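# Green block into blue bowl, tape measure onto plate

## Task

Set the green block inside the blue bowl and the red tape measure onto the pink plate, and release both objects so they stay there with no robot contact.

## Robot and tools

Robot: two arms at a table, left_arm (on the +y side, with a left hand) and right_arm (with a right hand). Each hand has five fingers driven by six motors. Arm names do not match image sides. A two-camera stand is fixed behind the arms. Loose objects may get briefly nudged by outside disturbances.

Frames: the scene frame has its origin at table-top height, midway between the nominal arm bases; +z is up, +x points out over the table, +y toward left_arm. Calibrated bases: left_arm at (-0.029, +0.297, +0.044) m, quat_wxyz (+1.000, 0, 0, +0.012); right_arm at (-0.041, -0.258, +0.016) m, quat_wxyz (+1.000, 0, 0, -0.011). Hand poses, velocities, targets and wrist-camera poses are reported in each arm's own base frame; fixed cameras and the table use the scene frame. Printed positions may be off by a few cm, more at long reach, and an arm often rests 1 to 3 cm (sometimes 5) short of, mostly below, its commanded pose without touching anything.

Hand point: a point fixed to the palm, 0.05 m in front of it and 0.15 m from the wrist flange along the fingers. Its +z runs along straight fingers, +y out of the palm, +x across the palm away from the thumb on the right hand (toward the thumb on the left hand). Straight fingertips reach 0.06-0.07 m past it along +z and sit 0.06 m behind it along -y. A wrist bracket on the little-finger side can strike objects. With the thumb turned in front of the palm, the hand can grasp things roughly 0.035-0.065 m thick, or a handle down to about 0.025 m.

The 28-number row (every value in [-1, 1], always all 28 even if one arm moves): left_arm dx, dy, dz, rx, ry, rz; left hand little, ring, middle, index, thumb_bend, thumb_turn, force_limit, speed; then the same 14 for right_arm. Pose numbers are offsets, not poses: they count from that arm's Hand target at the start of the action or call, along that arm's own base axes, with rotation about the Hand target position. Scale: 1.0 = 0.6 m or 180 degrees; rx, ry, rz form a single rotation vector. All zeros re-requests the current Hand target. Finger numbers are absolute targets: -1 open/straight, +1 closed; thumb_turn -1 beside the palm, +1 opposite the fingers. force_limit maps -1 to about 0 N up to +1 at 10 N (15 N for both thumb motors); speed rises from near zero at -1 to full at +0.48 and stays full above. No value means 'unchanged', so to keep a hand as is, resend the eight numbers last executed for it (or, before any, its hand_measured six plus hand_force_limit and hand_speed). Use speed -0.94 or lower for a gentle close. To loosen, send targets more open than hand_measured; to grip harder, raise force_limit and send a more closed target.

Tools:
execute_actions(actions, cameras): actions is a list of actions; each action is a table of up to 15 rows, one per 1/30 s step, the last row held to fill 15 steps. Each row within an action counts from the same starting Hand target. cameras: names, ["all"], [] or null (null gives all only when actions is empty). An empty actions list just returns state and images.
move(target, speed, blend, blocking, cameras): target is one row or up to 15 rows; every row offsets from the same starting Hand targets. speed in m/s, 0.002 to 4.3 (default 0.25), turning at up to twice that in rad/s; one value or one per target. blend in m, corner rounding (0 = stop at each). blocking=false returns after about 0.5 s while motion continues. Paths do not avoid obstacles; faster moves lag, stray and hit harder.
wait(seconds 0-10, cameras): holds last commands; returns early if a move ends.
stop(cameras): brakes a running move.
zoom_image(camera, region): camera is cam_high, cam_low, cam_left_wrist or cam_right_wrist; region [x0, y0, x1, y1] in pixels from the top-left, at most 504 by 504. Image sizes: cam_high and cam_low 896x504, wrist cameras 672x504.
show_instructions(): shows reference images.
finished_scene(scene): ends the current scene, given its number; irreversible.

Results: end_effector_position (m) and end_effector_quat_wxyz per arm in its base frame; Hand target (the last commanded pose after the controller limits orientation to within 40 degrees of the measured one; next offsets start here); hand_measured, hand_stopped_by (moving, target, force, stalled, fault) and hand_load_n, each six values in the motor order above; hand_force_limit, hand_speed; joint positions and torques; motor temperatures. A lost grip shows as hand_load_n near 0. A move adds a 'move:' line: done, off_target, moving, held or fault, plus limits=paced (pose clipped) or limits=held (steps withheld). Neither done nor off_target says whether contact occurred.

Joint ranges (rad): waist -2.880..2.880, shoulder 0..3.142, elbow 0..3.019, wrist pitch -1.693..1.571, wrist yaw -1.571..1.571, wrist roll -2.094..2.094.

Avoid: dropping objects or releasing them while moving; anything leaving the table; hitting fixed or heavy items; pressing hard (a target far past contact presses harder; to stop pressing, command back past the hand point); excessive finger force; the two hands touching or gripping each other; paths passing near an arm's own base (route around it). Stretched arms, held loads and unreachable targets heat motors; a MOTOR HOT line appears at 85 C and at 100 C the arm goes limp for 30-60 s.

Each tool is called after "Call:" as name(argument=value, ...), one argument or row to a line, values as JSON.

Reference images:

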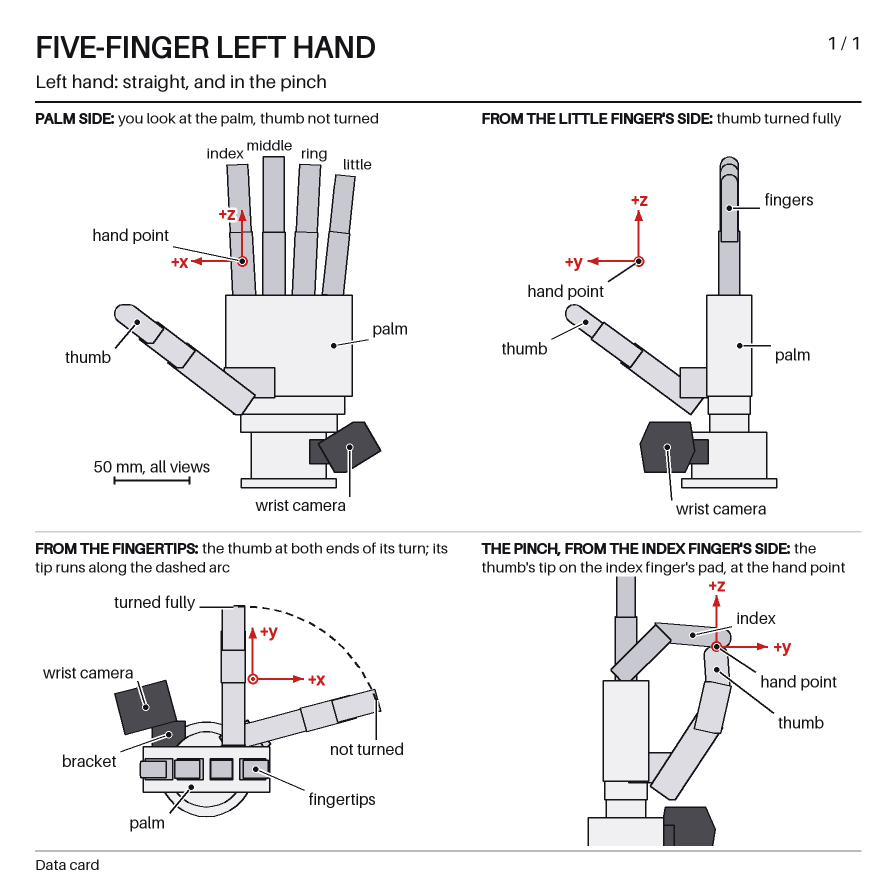

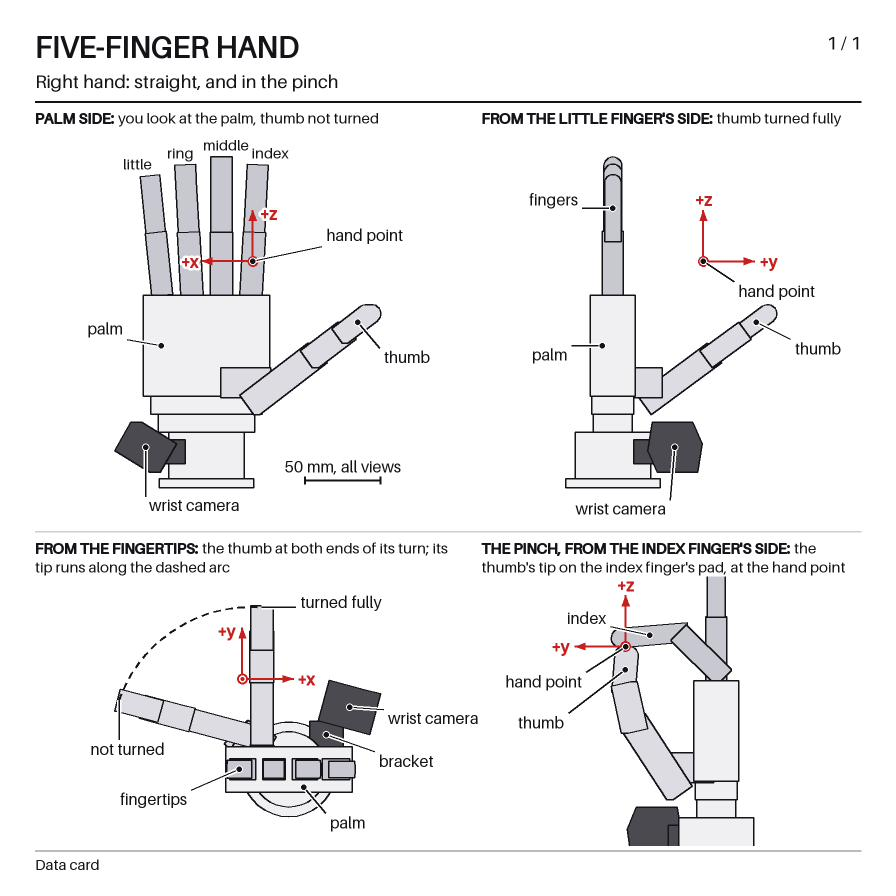

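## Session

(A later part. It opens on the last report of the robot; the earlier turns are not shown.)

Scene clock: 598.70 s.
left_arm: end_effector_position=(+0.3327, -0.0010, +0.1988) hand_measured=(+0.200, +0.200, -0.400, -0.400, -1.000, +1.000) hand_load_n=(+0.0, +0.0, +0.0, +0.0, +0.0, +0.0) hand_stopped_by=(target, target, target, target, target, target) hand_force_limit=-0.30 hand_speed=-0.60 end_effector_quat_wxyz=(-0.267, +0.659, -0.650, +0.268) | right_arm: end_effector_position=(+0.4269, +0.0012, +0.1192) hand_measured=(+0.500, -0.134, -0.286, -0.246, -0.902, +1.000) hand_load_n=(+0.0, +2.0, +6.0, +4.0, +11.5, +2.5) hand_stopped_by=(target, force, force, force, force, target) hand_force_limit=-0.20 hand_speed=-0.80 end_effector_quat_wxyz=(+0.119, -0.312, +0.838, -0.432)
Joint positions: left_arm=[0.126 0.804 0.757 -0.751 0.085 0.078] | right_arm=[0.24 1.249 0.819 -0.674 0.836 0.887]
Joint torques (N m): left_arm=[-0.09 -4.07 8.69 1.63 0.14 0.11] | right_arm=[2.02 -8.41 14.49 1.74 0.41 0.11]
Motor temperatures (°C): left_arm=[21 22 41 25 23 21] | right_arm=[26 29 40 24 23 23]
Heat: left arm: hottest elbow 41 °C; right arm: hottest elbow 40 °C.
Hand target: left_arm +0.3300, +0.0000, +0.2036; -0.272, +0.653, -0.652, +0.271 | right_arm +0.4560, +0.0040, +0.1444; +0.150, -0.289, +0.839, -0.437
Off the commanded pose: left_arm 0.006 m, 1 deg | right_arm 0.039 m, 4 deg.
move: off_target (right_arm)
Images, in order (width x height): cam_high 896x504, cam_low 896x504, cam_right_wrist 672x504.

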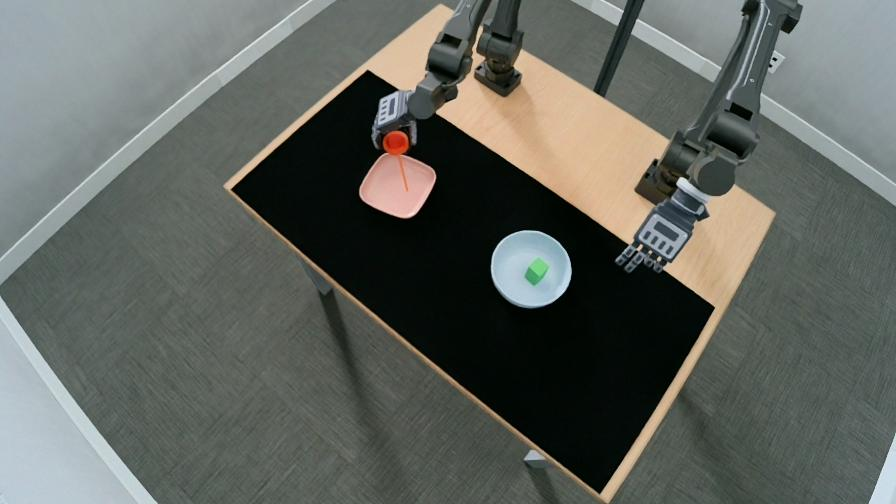

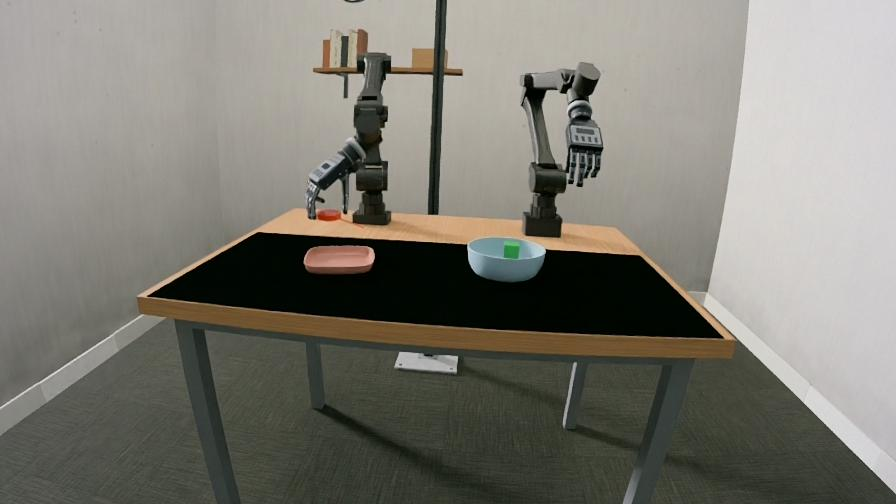

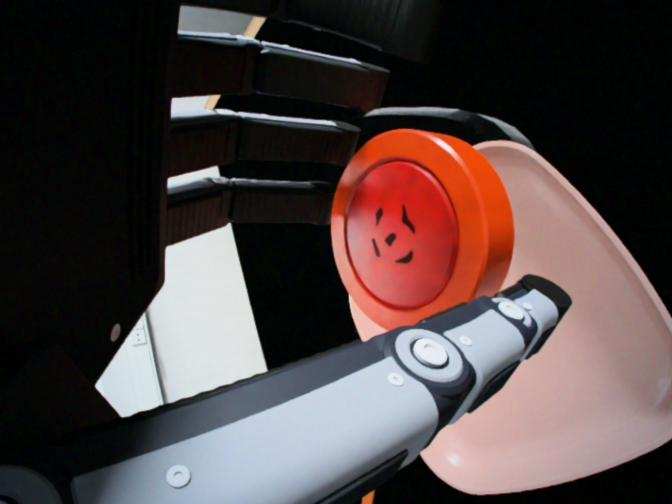

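Call:
move(
  target=[0,0,0,0,0,0,0.2,0.2,-0.4,-0.4,-1,1,-0.3,-0.6, 0.01,0.037,-0.09,0,0,0,0.5,0.5,0.54,0.5,0.2,1,-0.2,-0.8],
  cameras=["cam_high","cam_low","cam_right_wrist"],
  speed=0.15,
)

Call:
zoom_image(
  camera="cam_high",
  region=[340, 110, 480, 250],
)

Call:
zoom_image(
  camera="cam_low",
  region=[290, 180, 400, 290],
)

Scene clock: 611.23 s.
left_arm: end_effector_position=(+0.3327, -0.0010, +0.1988) hand_measured=(+0.200, +0.200, -0.400, -0.400, -1.000, +1.000) hand_load_n=(+0.0, +0.0, +0.0, +0.0, +0.0, +0.0) hand_stopped_by=(target, target, target, target, target, target) hand_force_limit=-0.30 hand_speed=-0.60 end_effector_quat_wxyz=(-0.267, +0.659, -0.650, +0.268) | right_arm: end_effector_position=(+0.4508, +0.0240, +0.0853) hand_measured=(+0.500, -0.134, -0.286, -0.246, -0.902, +1.000) hand_load_n=(+0.0, +2.0, +6.0, +4.0, +11.5, +3.0) hand_stopped_by=(target, force, force, force, force, target) hand_force_limit=-0.20 hand_speed=-0.80 end_effector_quat_wxyz=(+0.133, -0.309, +0.836, -0.434)
Joint positions: left_arm=[0.126 0.804 0.757 -0.751 0.085 0.078] | right_arm=[0.284 1.368 0.819 -0.564 0.856 0.936]
Joint torques (N m): left_arm=[-0.21 -4.13 8.68 1.65 0.13 0.11] | right_arm=[2.73 -9.88 9.55 1.72 0.67 0.22]
Heat: left arm: hottest elbow 41 °C; right arm: hottest elbow 39 °C.
Hand target: left_arm +0.3300, +0.0000, +0.2036; -0.272, +0.653, -0.652, +0.271 | right_arm +0.4620, +0.0262, +0.0904; +0.150, -0.289, +0.839, -0.437
Off the commanded pose: left_arm 0.006 m, 1 deg | right_arm 0.013 m, 3 deg.
move: off_target (right_arm)
Images, in order (width x height): cam_high 896x504, cam_low 896x504, cam_right_wrist 672x504.

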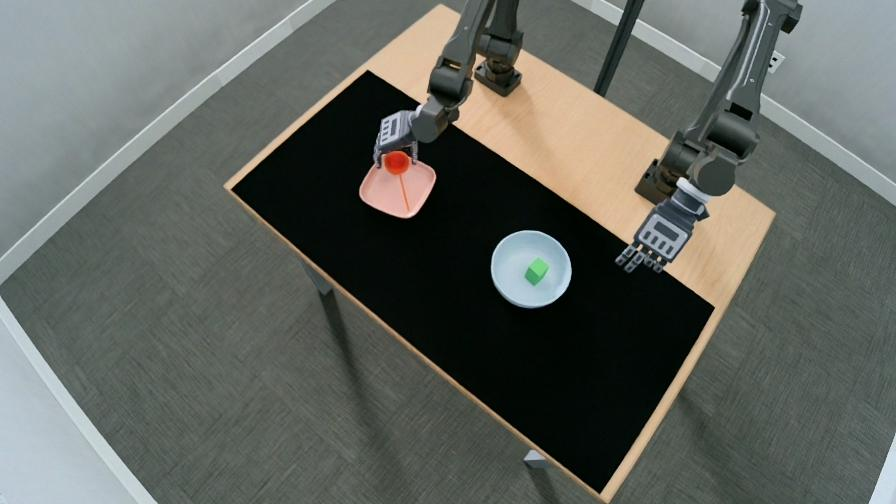

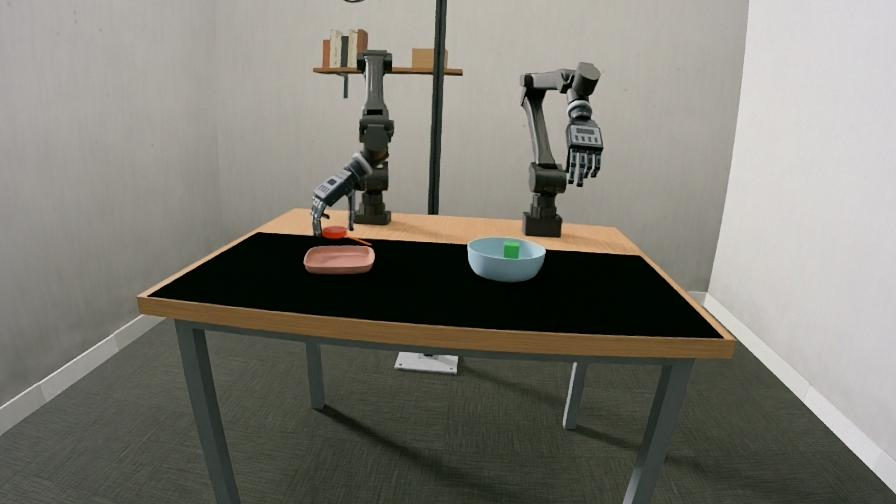

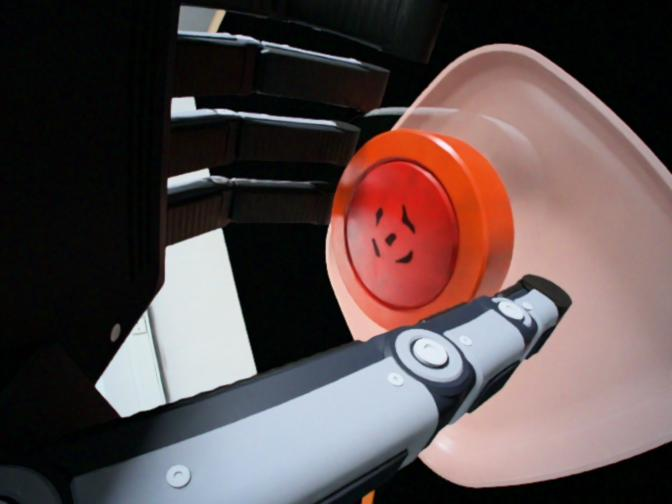

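Scaled by 3.600 from the camera's 896x504 image, which has a finer 1280x720 frame.

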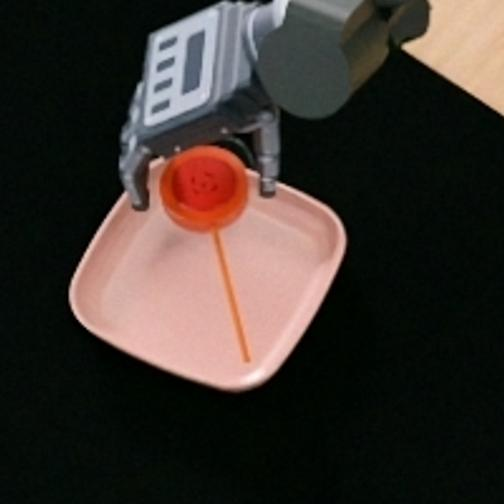

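Scaled by 4.582 from the camera's 896x504 image, which has a finer 1280x720 frame.

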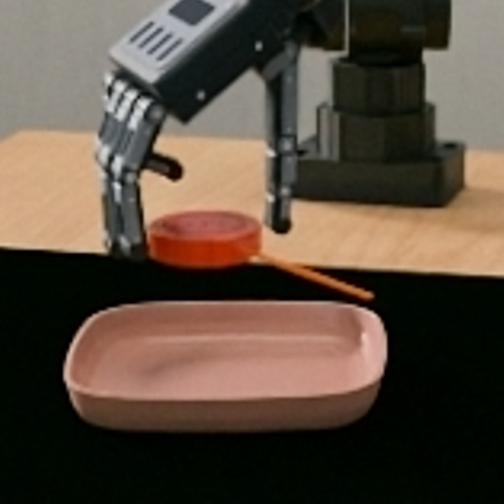

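Call:
move(
  target=[
    [0,0,0,0,0,0,0.2,0.2,-0.4,-0.4,-1,1,-0.3,-0.6, -0.012,-0.02,-0.074,0,0,0,0.5,0.5,0.54,0.5,0.2,1,-0.2,-0.8],
    [0,0,0,0,0,0,0.2,0.2,-0.4,-0.4,-1,1,-0.3,-0.6, -0.012,-0.02,-0.074,0,0,0,0.5,-1,0.54,0.5,0.2,1,-0.2,-0.8],
  ],
  cameras=["cam_high","cam_low","cam_right_wrist"],
  speed=0.15,
)

Call:
zoom_image(
  camera="cam_high",
  region=[340, 110, 480, 250],
)

Call:
zoom_image(
  camera="cam_low",
  region=[290, 180, 400, 290],
)

Scene clock: 634.53 s.
left_arm: end_effector_position=(+0.3327, -0.0010, +0.1988) hand_measured=(+0.200, +0.200, -0.400, -0.400, -1.000, +1.000) hand_load_n=(+0.5, +0.0, +0.0, +0.0, +0.0, +0.0) hand_stopped_by=(target, target, target, target, target, target) hand_force_limit=-0.30 hand_speed=-0.60 end_effector_quat_wxyz=(-0.267, +0.659, -0.650, +0.268) | right_arm: end_effector_position=(+0.4486, +0.0188, +0.0455) hand_measured=(+0.500, -1.000, -0.286, -0.246, -0.902, +1.000) hand_load_n=(+0.0, +0.0, +7.0, +4.0, +11.0, +1.0) hand_stopped_by=(target, target, force, force, force, target) hand_force_limit=-0.20 hand_speed=-0.80 end_effector_quat_wxyz=(+0.145, -0.297, +0.838, -0.435)
Joint positions: left_arm=[0.126 0.804 0.757 -0.751 0.085 0.078] | right_arm=[0.273 1.421 0.734 -0.393 0.854 0.936]
Joint torques (N m): left_arm=[-0.21 -4.13 8.64 1.68 0.14 0.1] | right_arm=[1.49 -10.05 8.18 1.77 0.3 -0.08]
Heat: left arm: hottest elbow 41 °C; right arm: hottest elbow 37 °C.
Hand target: left_arm +0.3300, +0.0000, +0.2036; -0.272, +0.653, -0.652, +0.271 | right_arm +0.4548, +0.0142, +0.0460; +0.150, -0.289, +0.839, -0.437
Off the commanded pose: left_arm 0.006 m, 1 deg | right_arm 0.008 m, 1 deg.
move: done
Images, in order (width x height): cam_high 896x504, cam_low 896x504, cam_right_wrist 672x504.

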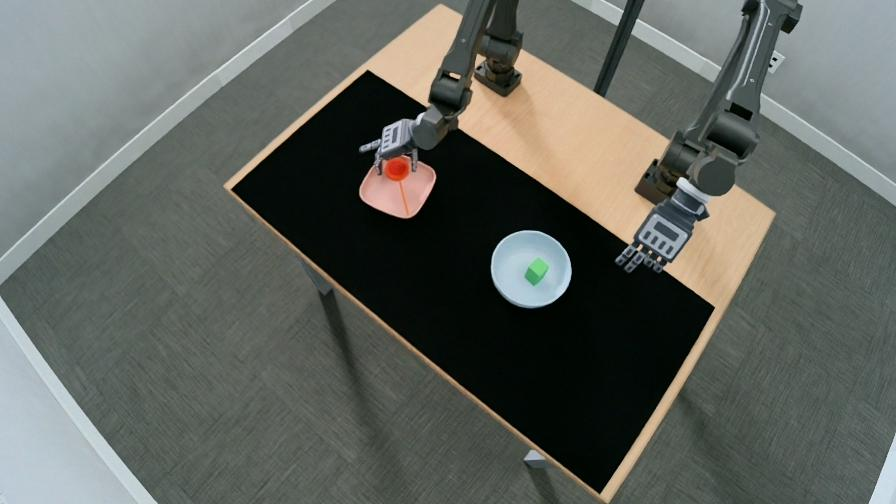

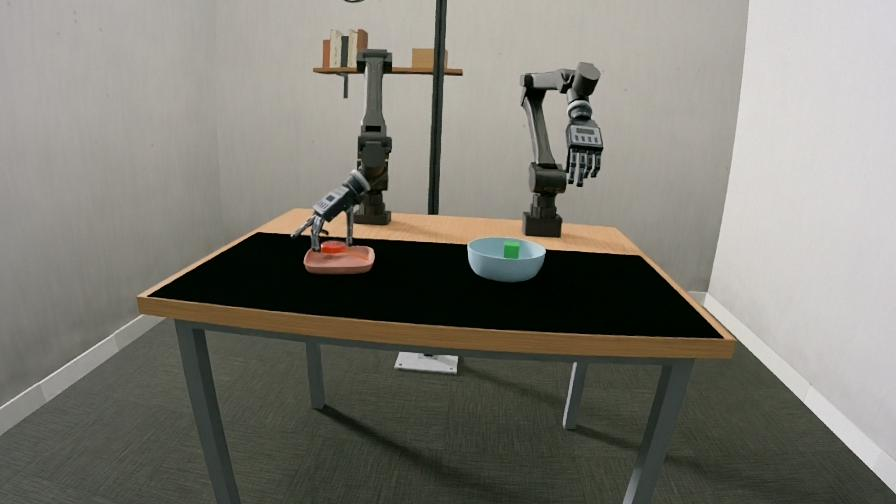

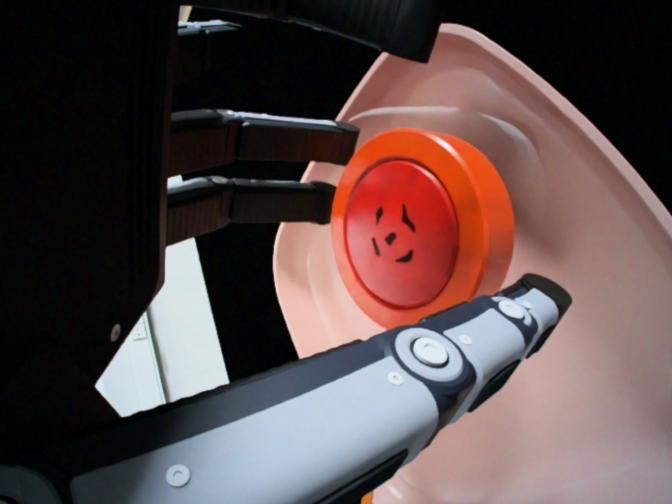

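Scaled by 3.600 from the camera's 896x504 image, which has a finer 1280x720 frame.

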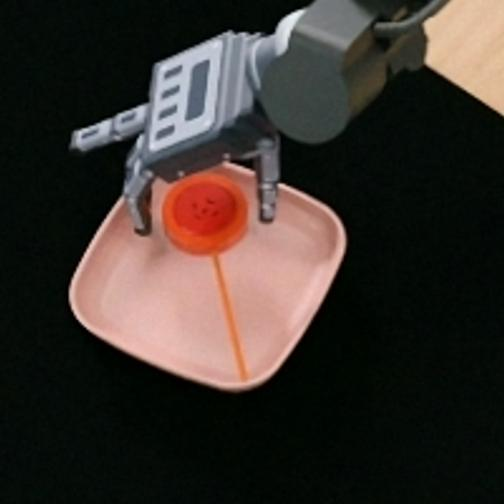

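Scaled by 4.582 from the camera's 896x504 image, which has a finer 1280x720 frame.

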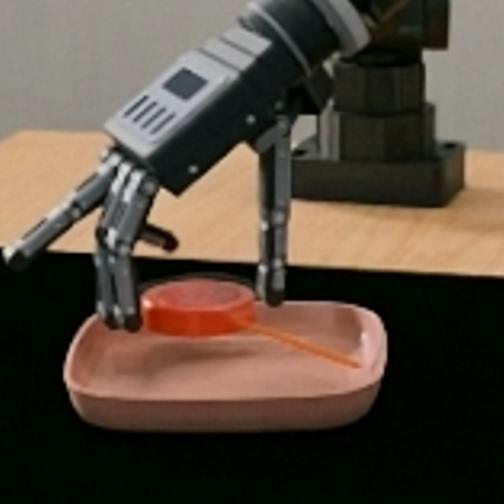

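Call:
move(
  target=[
    [0,0,0,0,0,0,0.2,0.2,-0.4,-0.4,-1,1,-0.3,-0.6, -0.012,-0.017,0,0,0,0,0.5,-1,0.54,0.5,0.2,1,-0.2,-0.8],
    [0,0,0,0,0,0,0.2,0.2,-0.4,-0.4,-1,1,-0.3,-0.6, -0.012,-0.017,-0.041,0,0,0,0.5,-1,0.54,0.5,0.2,1,-0.2,-0.8],
  ],
  cameras=["cam_high","cam_low","cam_right_wrist"],
  speed=0.1,
)

Call:
zoom_image(
  camera="cam_high",
  region=[340, 110, 480, 250],
)

Call:
zoom_image(
  camera="cam_low",
  region=[290, 180, 400, 290],
)

Scene clock: 645.43 s.
left_arm: end_effector_position=(+0.3327, -0.0010, +0.1988) hand_measured=(+0.200, +0.200, -0.400, -0.400, -1.000, +1.000) hand_load_n=(+0.0, +0.0, +0.0, +0.0, +0.0, +0.0) hand_stopped_by=(target, target, target, target, target, target) hand_force_limit=-0.30 hand_speed=-0.60 end_effector_quat_wxyz=(-0.267, +0.659, -0.650, +0.268) | right_arm: end_effector_position=(+0.4461, +0.0096, +0.0278) hand_measured=(+0.500, -1.000, -0.286, -0.246, -0.902, +1.000) hand_load_n=(+0.0, -0.5, +7.0, +4.5, +11.0, +1.0) hand_stopped_by=(target, target, force, force, force, target) hand_force_limit=-0.20 hand_speed=-0.80 end_effector_quat_wxyz=(+0.154, -0.289, +0.839, -0.435)
Joint positions: left_arm=[0.126 0.804 0.757 -0.751 0.085 0.078] | right_arm=[0.25 1.441 0.684 -0.286 0.843 0.918]
Joint torques (N m): left_arm=[-0.21 -4.13 8.66 1.65 0.12 0.11] | right_arm=[1.55 -9.05 7.17 1.87 0.26 -0.17]
Heat: left arm: hottest elbow 41 °C; right arm: hottest elbow 37 °C.
Hand target: left_arm +0.3300, +0.0000, +0.2036; -0.272, +0.653, -0.652, +0.271 | right_arm +0.4476, +0.0040, +0.0214; +0.150, -0.289, +0.839, -0.437
Off the commanded pose: left_arm 0.006 m, 1 deg | right_arm 0.009 m, 1 deg.
move: done
Images, in order (width x height): cam_high 896x504, cam_low 896x504, cam_right_wrist 672x504.

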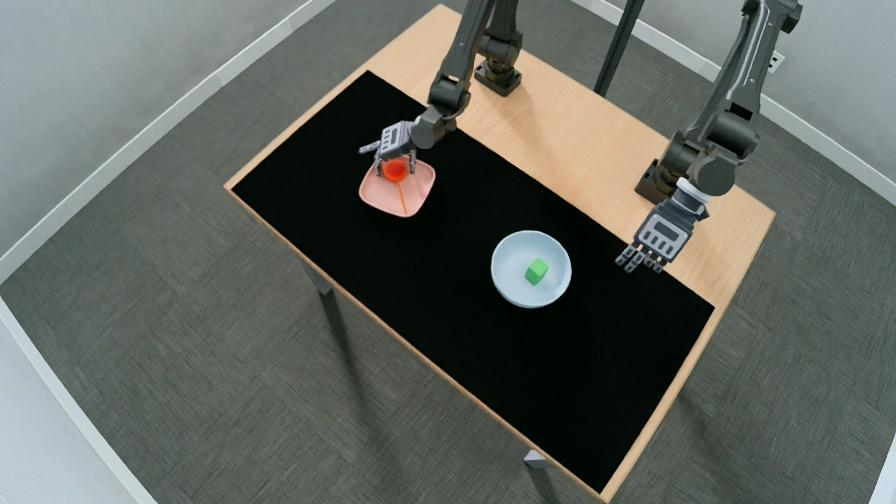

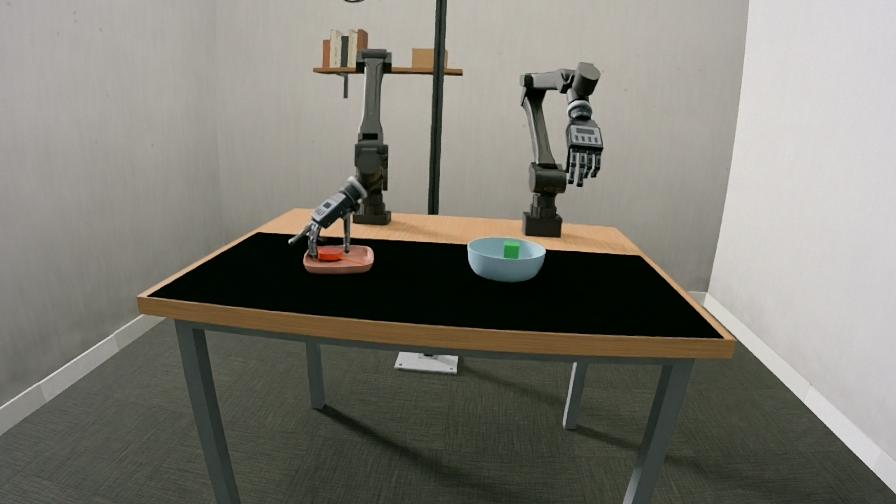

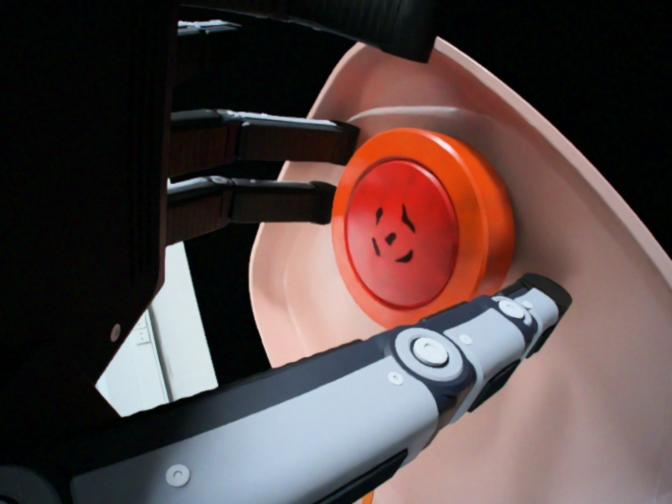

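Scaled by 3.600 from the camera's 896x504 image, which has a finer 1280x720 frame.

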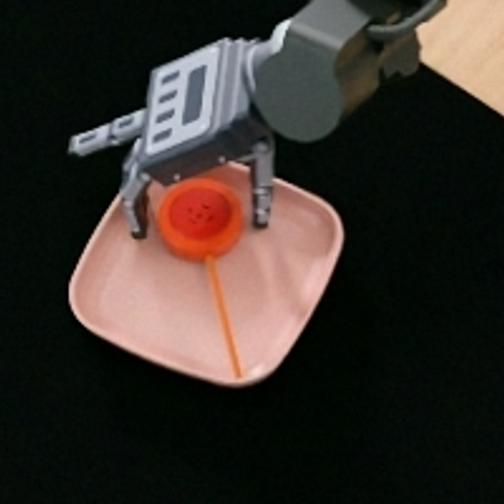

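Scaled by 4.582 from the camera's 896x504 image, which has a finer 1280x720 frame.

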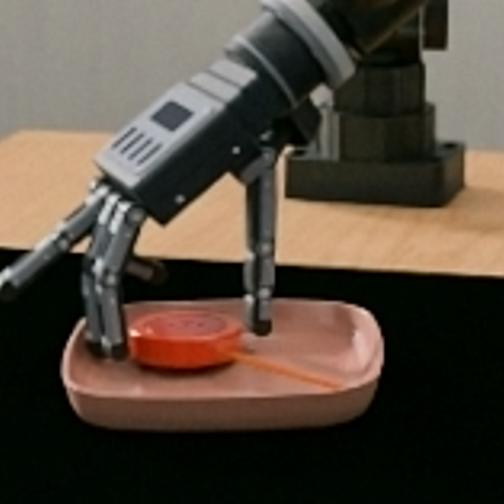

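Call:
move(
  target=[
    [0,0,0,0,0,0,0.2,0.2,-0.4,-0.4,-1,1,-0.3,-0.6, 0,0,0.01,0,0,0,0.5,-1,-0.5,-0.4,-1,1,-0.2,-0.6],
  ],
  cameras=["cam_low","cam_right_wrist"],
  speed=0.05,
)

Call:
zoom_image(
  camera="cam_low",
  region=[290, 180, 400, 290],
)

Scene clock: 653.80 s.
left_arm: end_effector_position=(+0.3327, -0.0010, +0.1988) hand_measured=(+0.200, +0.200, -0.400, -0.400, -1.000, +1.000) hand_load_n=(+0.0, +0.0, +0.0, +0.0, +0.0, +0.0) hand_stopped_by=(target, target, target, target, target, target) hand_force_limit=-0.30 hand_speed=-0.60 end_effector_quat_wxyz=(-0.267, +0.659, -0.650, +0.268) | right_arm: end_effector_position=(+0.4464, +0.0100, +0.0272) hand_measured=(+0.500, -1.000, -0.500, -0.400, -1.000, +1.000) hand_load_n=(+0.0, +0.0, +0.0, +0.0, +0.0, +0.0) hand_stopped_by=(target, target, target, target, target, target) hand_force_limit=-0.20 hand_speed=-0.60 end_effector_quat_wxyz=(+0.155, -0.286, +0.840, -0.433)
Joint positions: left_arm=[0.126 0.804 0.757 -0.751 0.085 0.078] | right_arm=[0.25 1.443 0.684 -0.286 0.842 0.925]
Joint torques (N m): left_arm=[-0.03 -4.07 8.64 1.61 0.12 0.1] | right_arm=[1.49 -10.4 7.76 1.07 0.31 -0.17]
Heat: left arm: hottest elbow 41 °C; right arm: hottest elbow 36 °C.
Hand target: left_arm +0.3300, +0.0000, +0.2036; -0.272, +0.653, -0.652, +0.271 | right_arm +0.4476, +0.0040, +0.0274; +0.150, -0.289, +0.839, -0.437
Off the commanded pose: left_arm 0.006 m, 1 deg | right_arm 0.006 m, 1 deg.
move: done
Images, in order (width x height): cam_low 896x504, cam_right_wrist 672x504.

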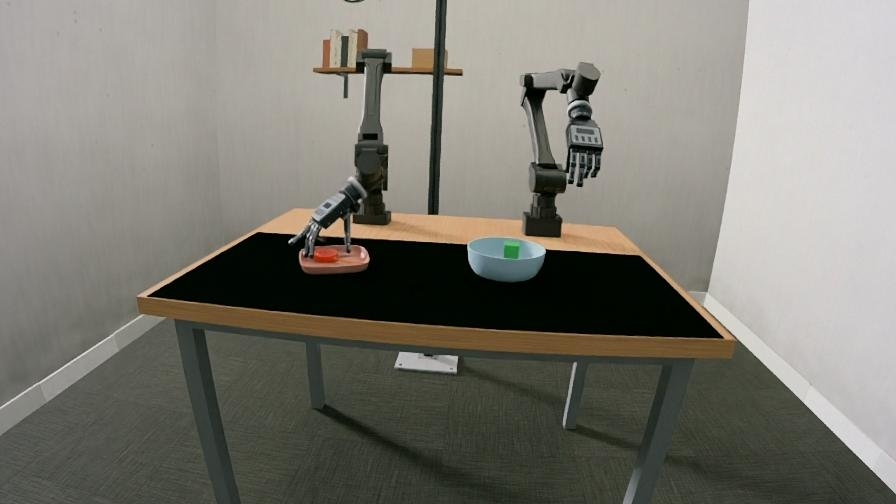

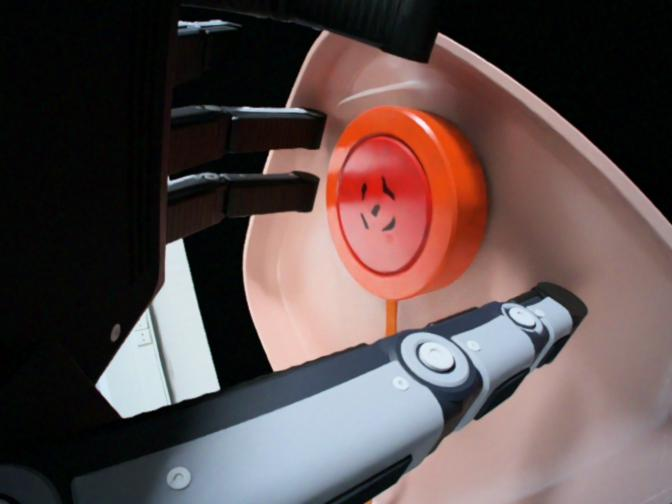

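Scaled by 4.582 from the camera's 896x504 image, which has a finer 1280x720 frame.

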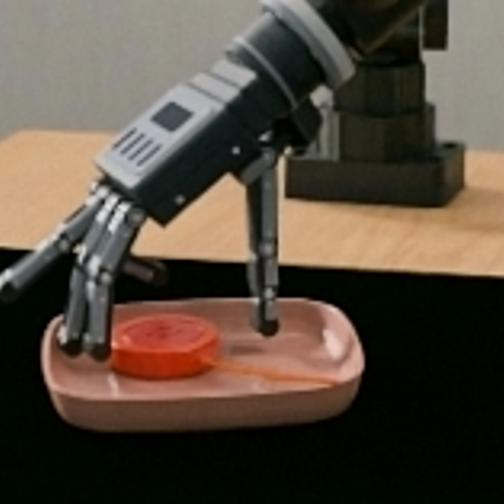

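Call:
move(
  target=[
    [0,0,0,0,0,0,0.2,0.2,-0.4,-0.4,-1,1,-0.3,-0.6, 0,0,0.2,0,0,0,0.5,-1,-0.5,-0.4,-1,1,-0.2,-0.6],
  ],
  cameras=["cam_high","cam_low","cam_right_wrist"],
  speed=0.1,
)

Call:
zoom_image(
  camera="cam_high",
  region=[340, 110, 480, 250],
)

Scene clock: 663.33 s.
left_arm: end_effector_position=(+0.3327, -0.0010, +0.1988) hand_measured=(+0.200, +0.200, -0.400, -0.400, -1.000, +1.000) hand_load_n=(+0.0, +0.5, +0.0, +0.0, +0.0, +0.0) hand_stopped_by=(target, target, target, target, target, target) hand_force_limit=-0.30 hand_speed=-0.60 end_effector_quat_wxyz=(-0.267, +0.659, -0.650, +0.268) | right_arm: end_effector_position=(+0.4308, +0.0060, +0.1203) hand_measured=(+0.500, -1.000, -0.500, -0.400, -1.000, +1.000) hand_load_n=(+0.0, +0.0, +0.0, +0.0, +0.0, +0.0) hand_stopped_by=(target, target, target, target, target, target) hand_force_limit=-0.20 hand_speed=-0.60 end_effector_quat_wxyz=(+0.134, -0.297, +0.841, -0.432)
Joint positions: left_arm=[0.126 0.804 0.757 -0.751 0.085 0.078] | right_arm=[0.25 1.248 0.813 -0.656 0.842 0.924]
Joint torques (N m): left_arm=[-0.21 -3.96 8.64 1.63 0.13 0.11] | right_arm=[1.49 -10.17 14 0.43 0.35 -0.17]
Heat: left arm: hottest elbow 41 °C; right arm: hottest elbow 36 °C.
Hand target: left_arm +0.3300, +0.0000, +0.2036; -0.272, +0.653, -0.652, +0.271 | right_arm +0.4476, +0.0040, +0.1474; +0.150, -0.289, +0.839, -0.437
Off the commanded pose: left_arm 0.006 m, 1 deg | right_arm 0.032 m, 2 deg.
move: off_target (right_arm)
Images, in order (width x height): cam_high 896x504, cam_low 896x504, cam_right_wrist 672x504.

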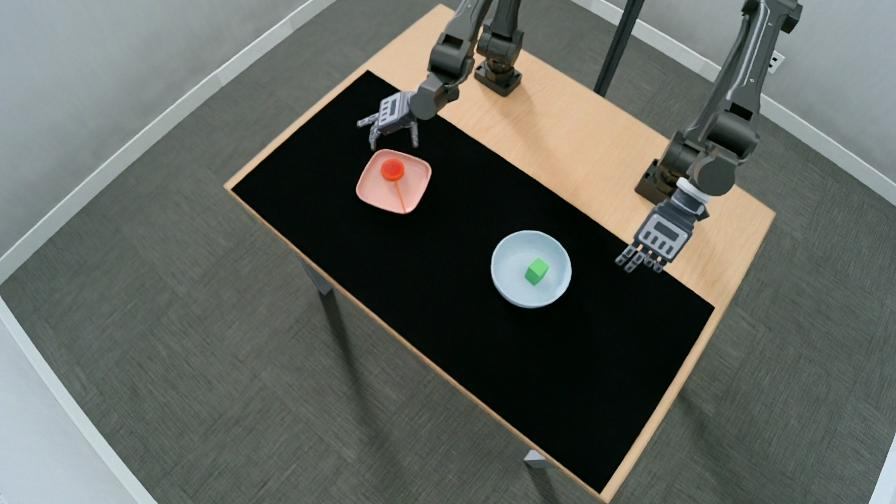

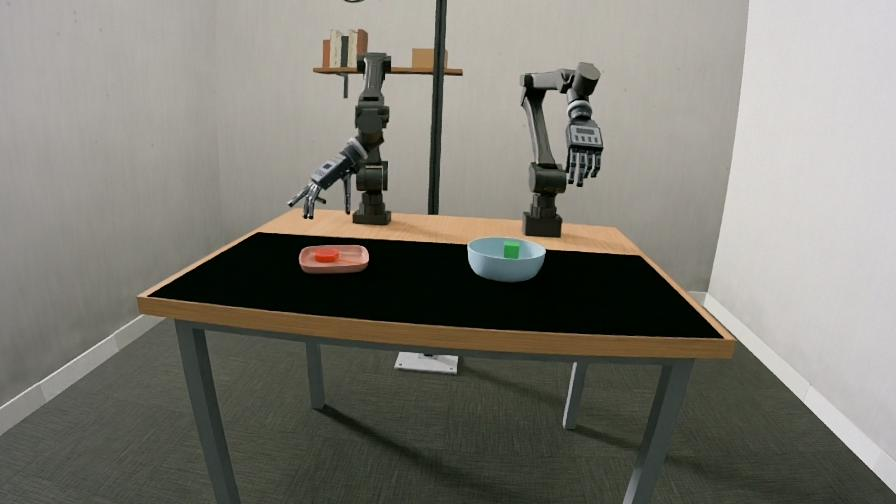

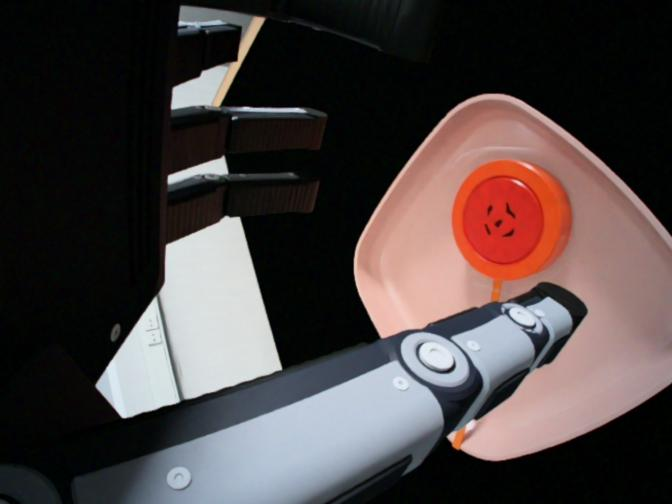

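Scaled by 3.600 from the camera's 896x504 image, which has a finer 1280x720 frame.

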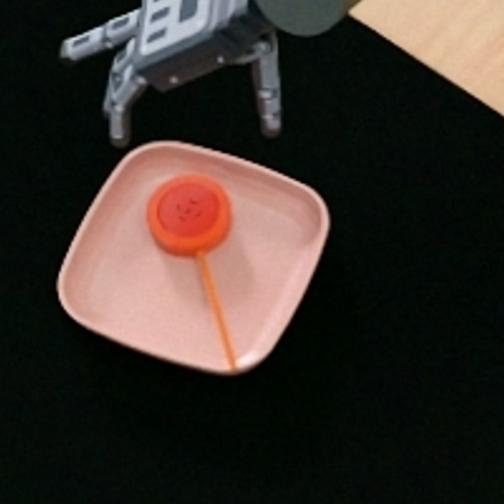

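Call:
finished_scene(
  scene=1,
)

The scene is finished: the task was done.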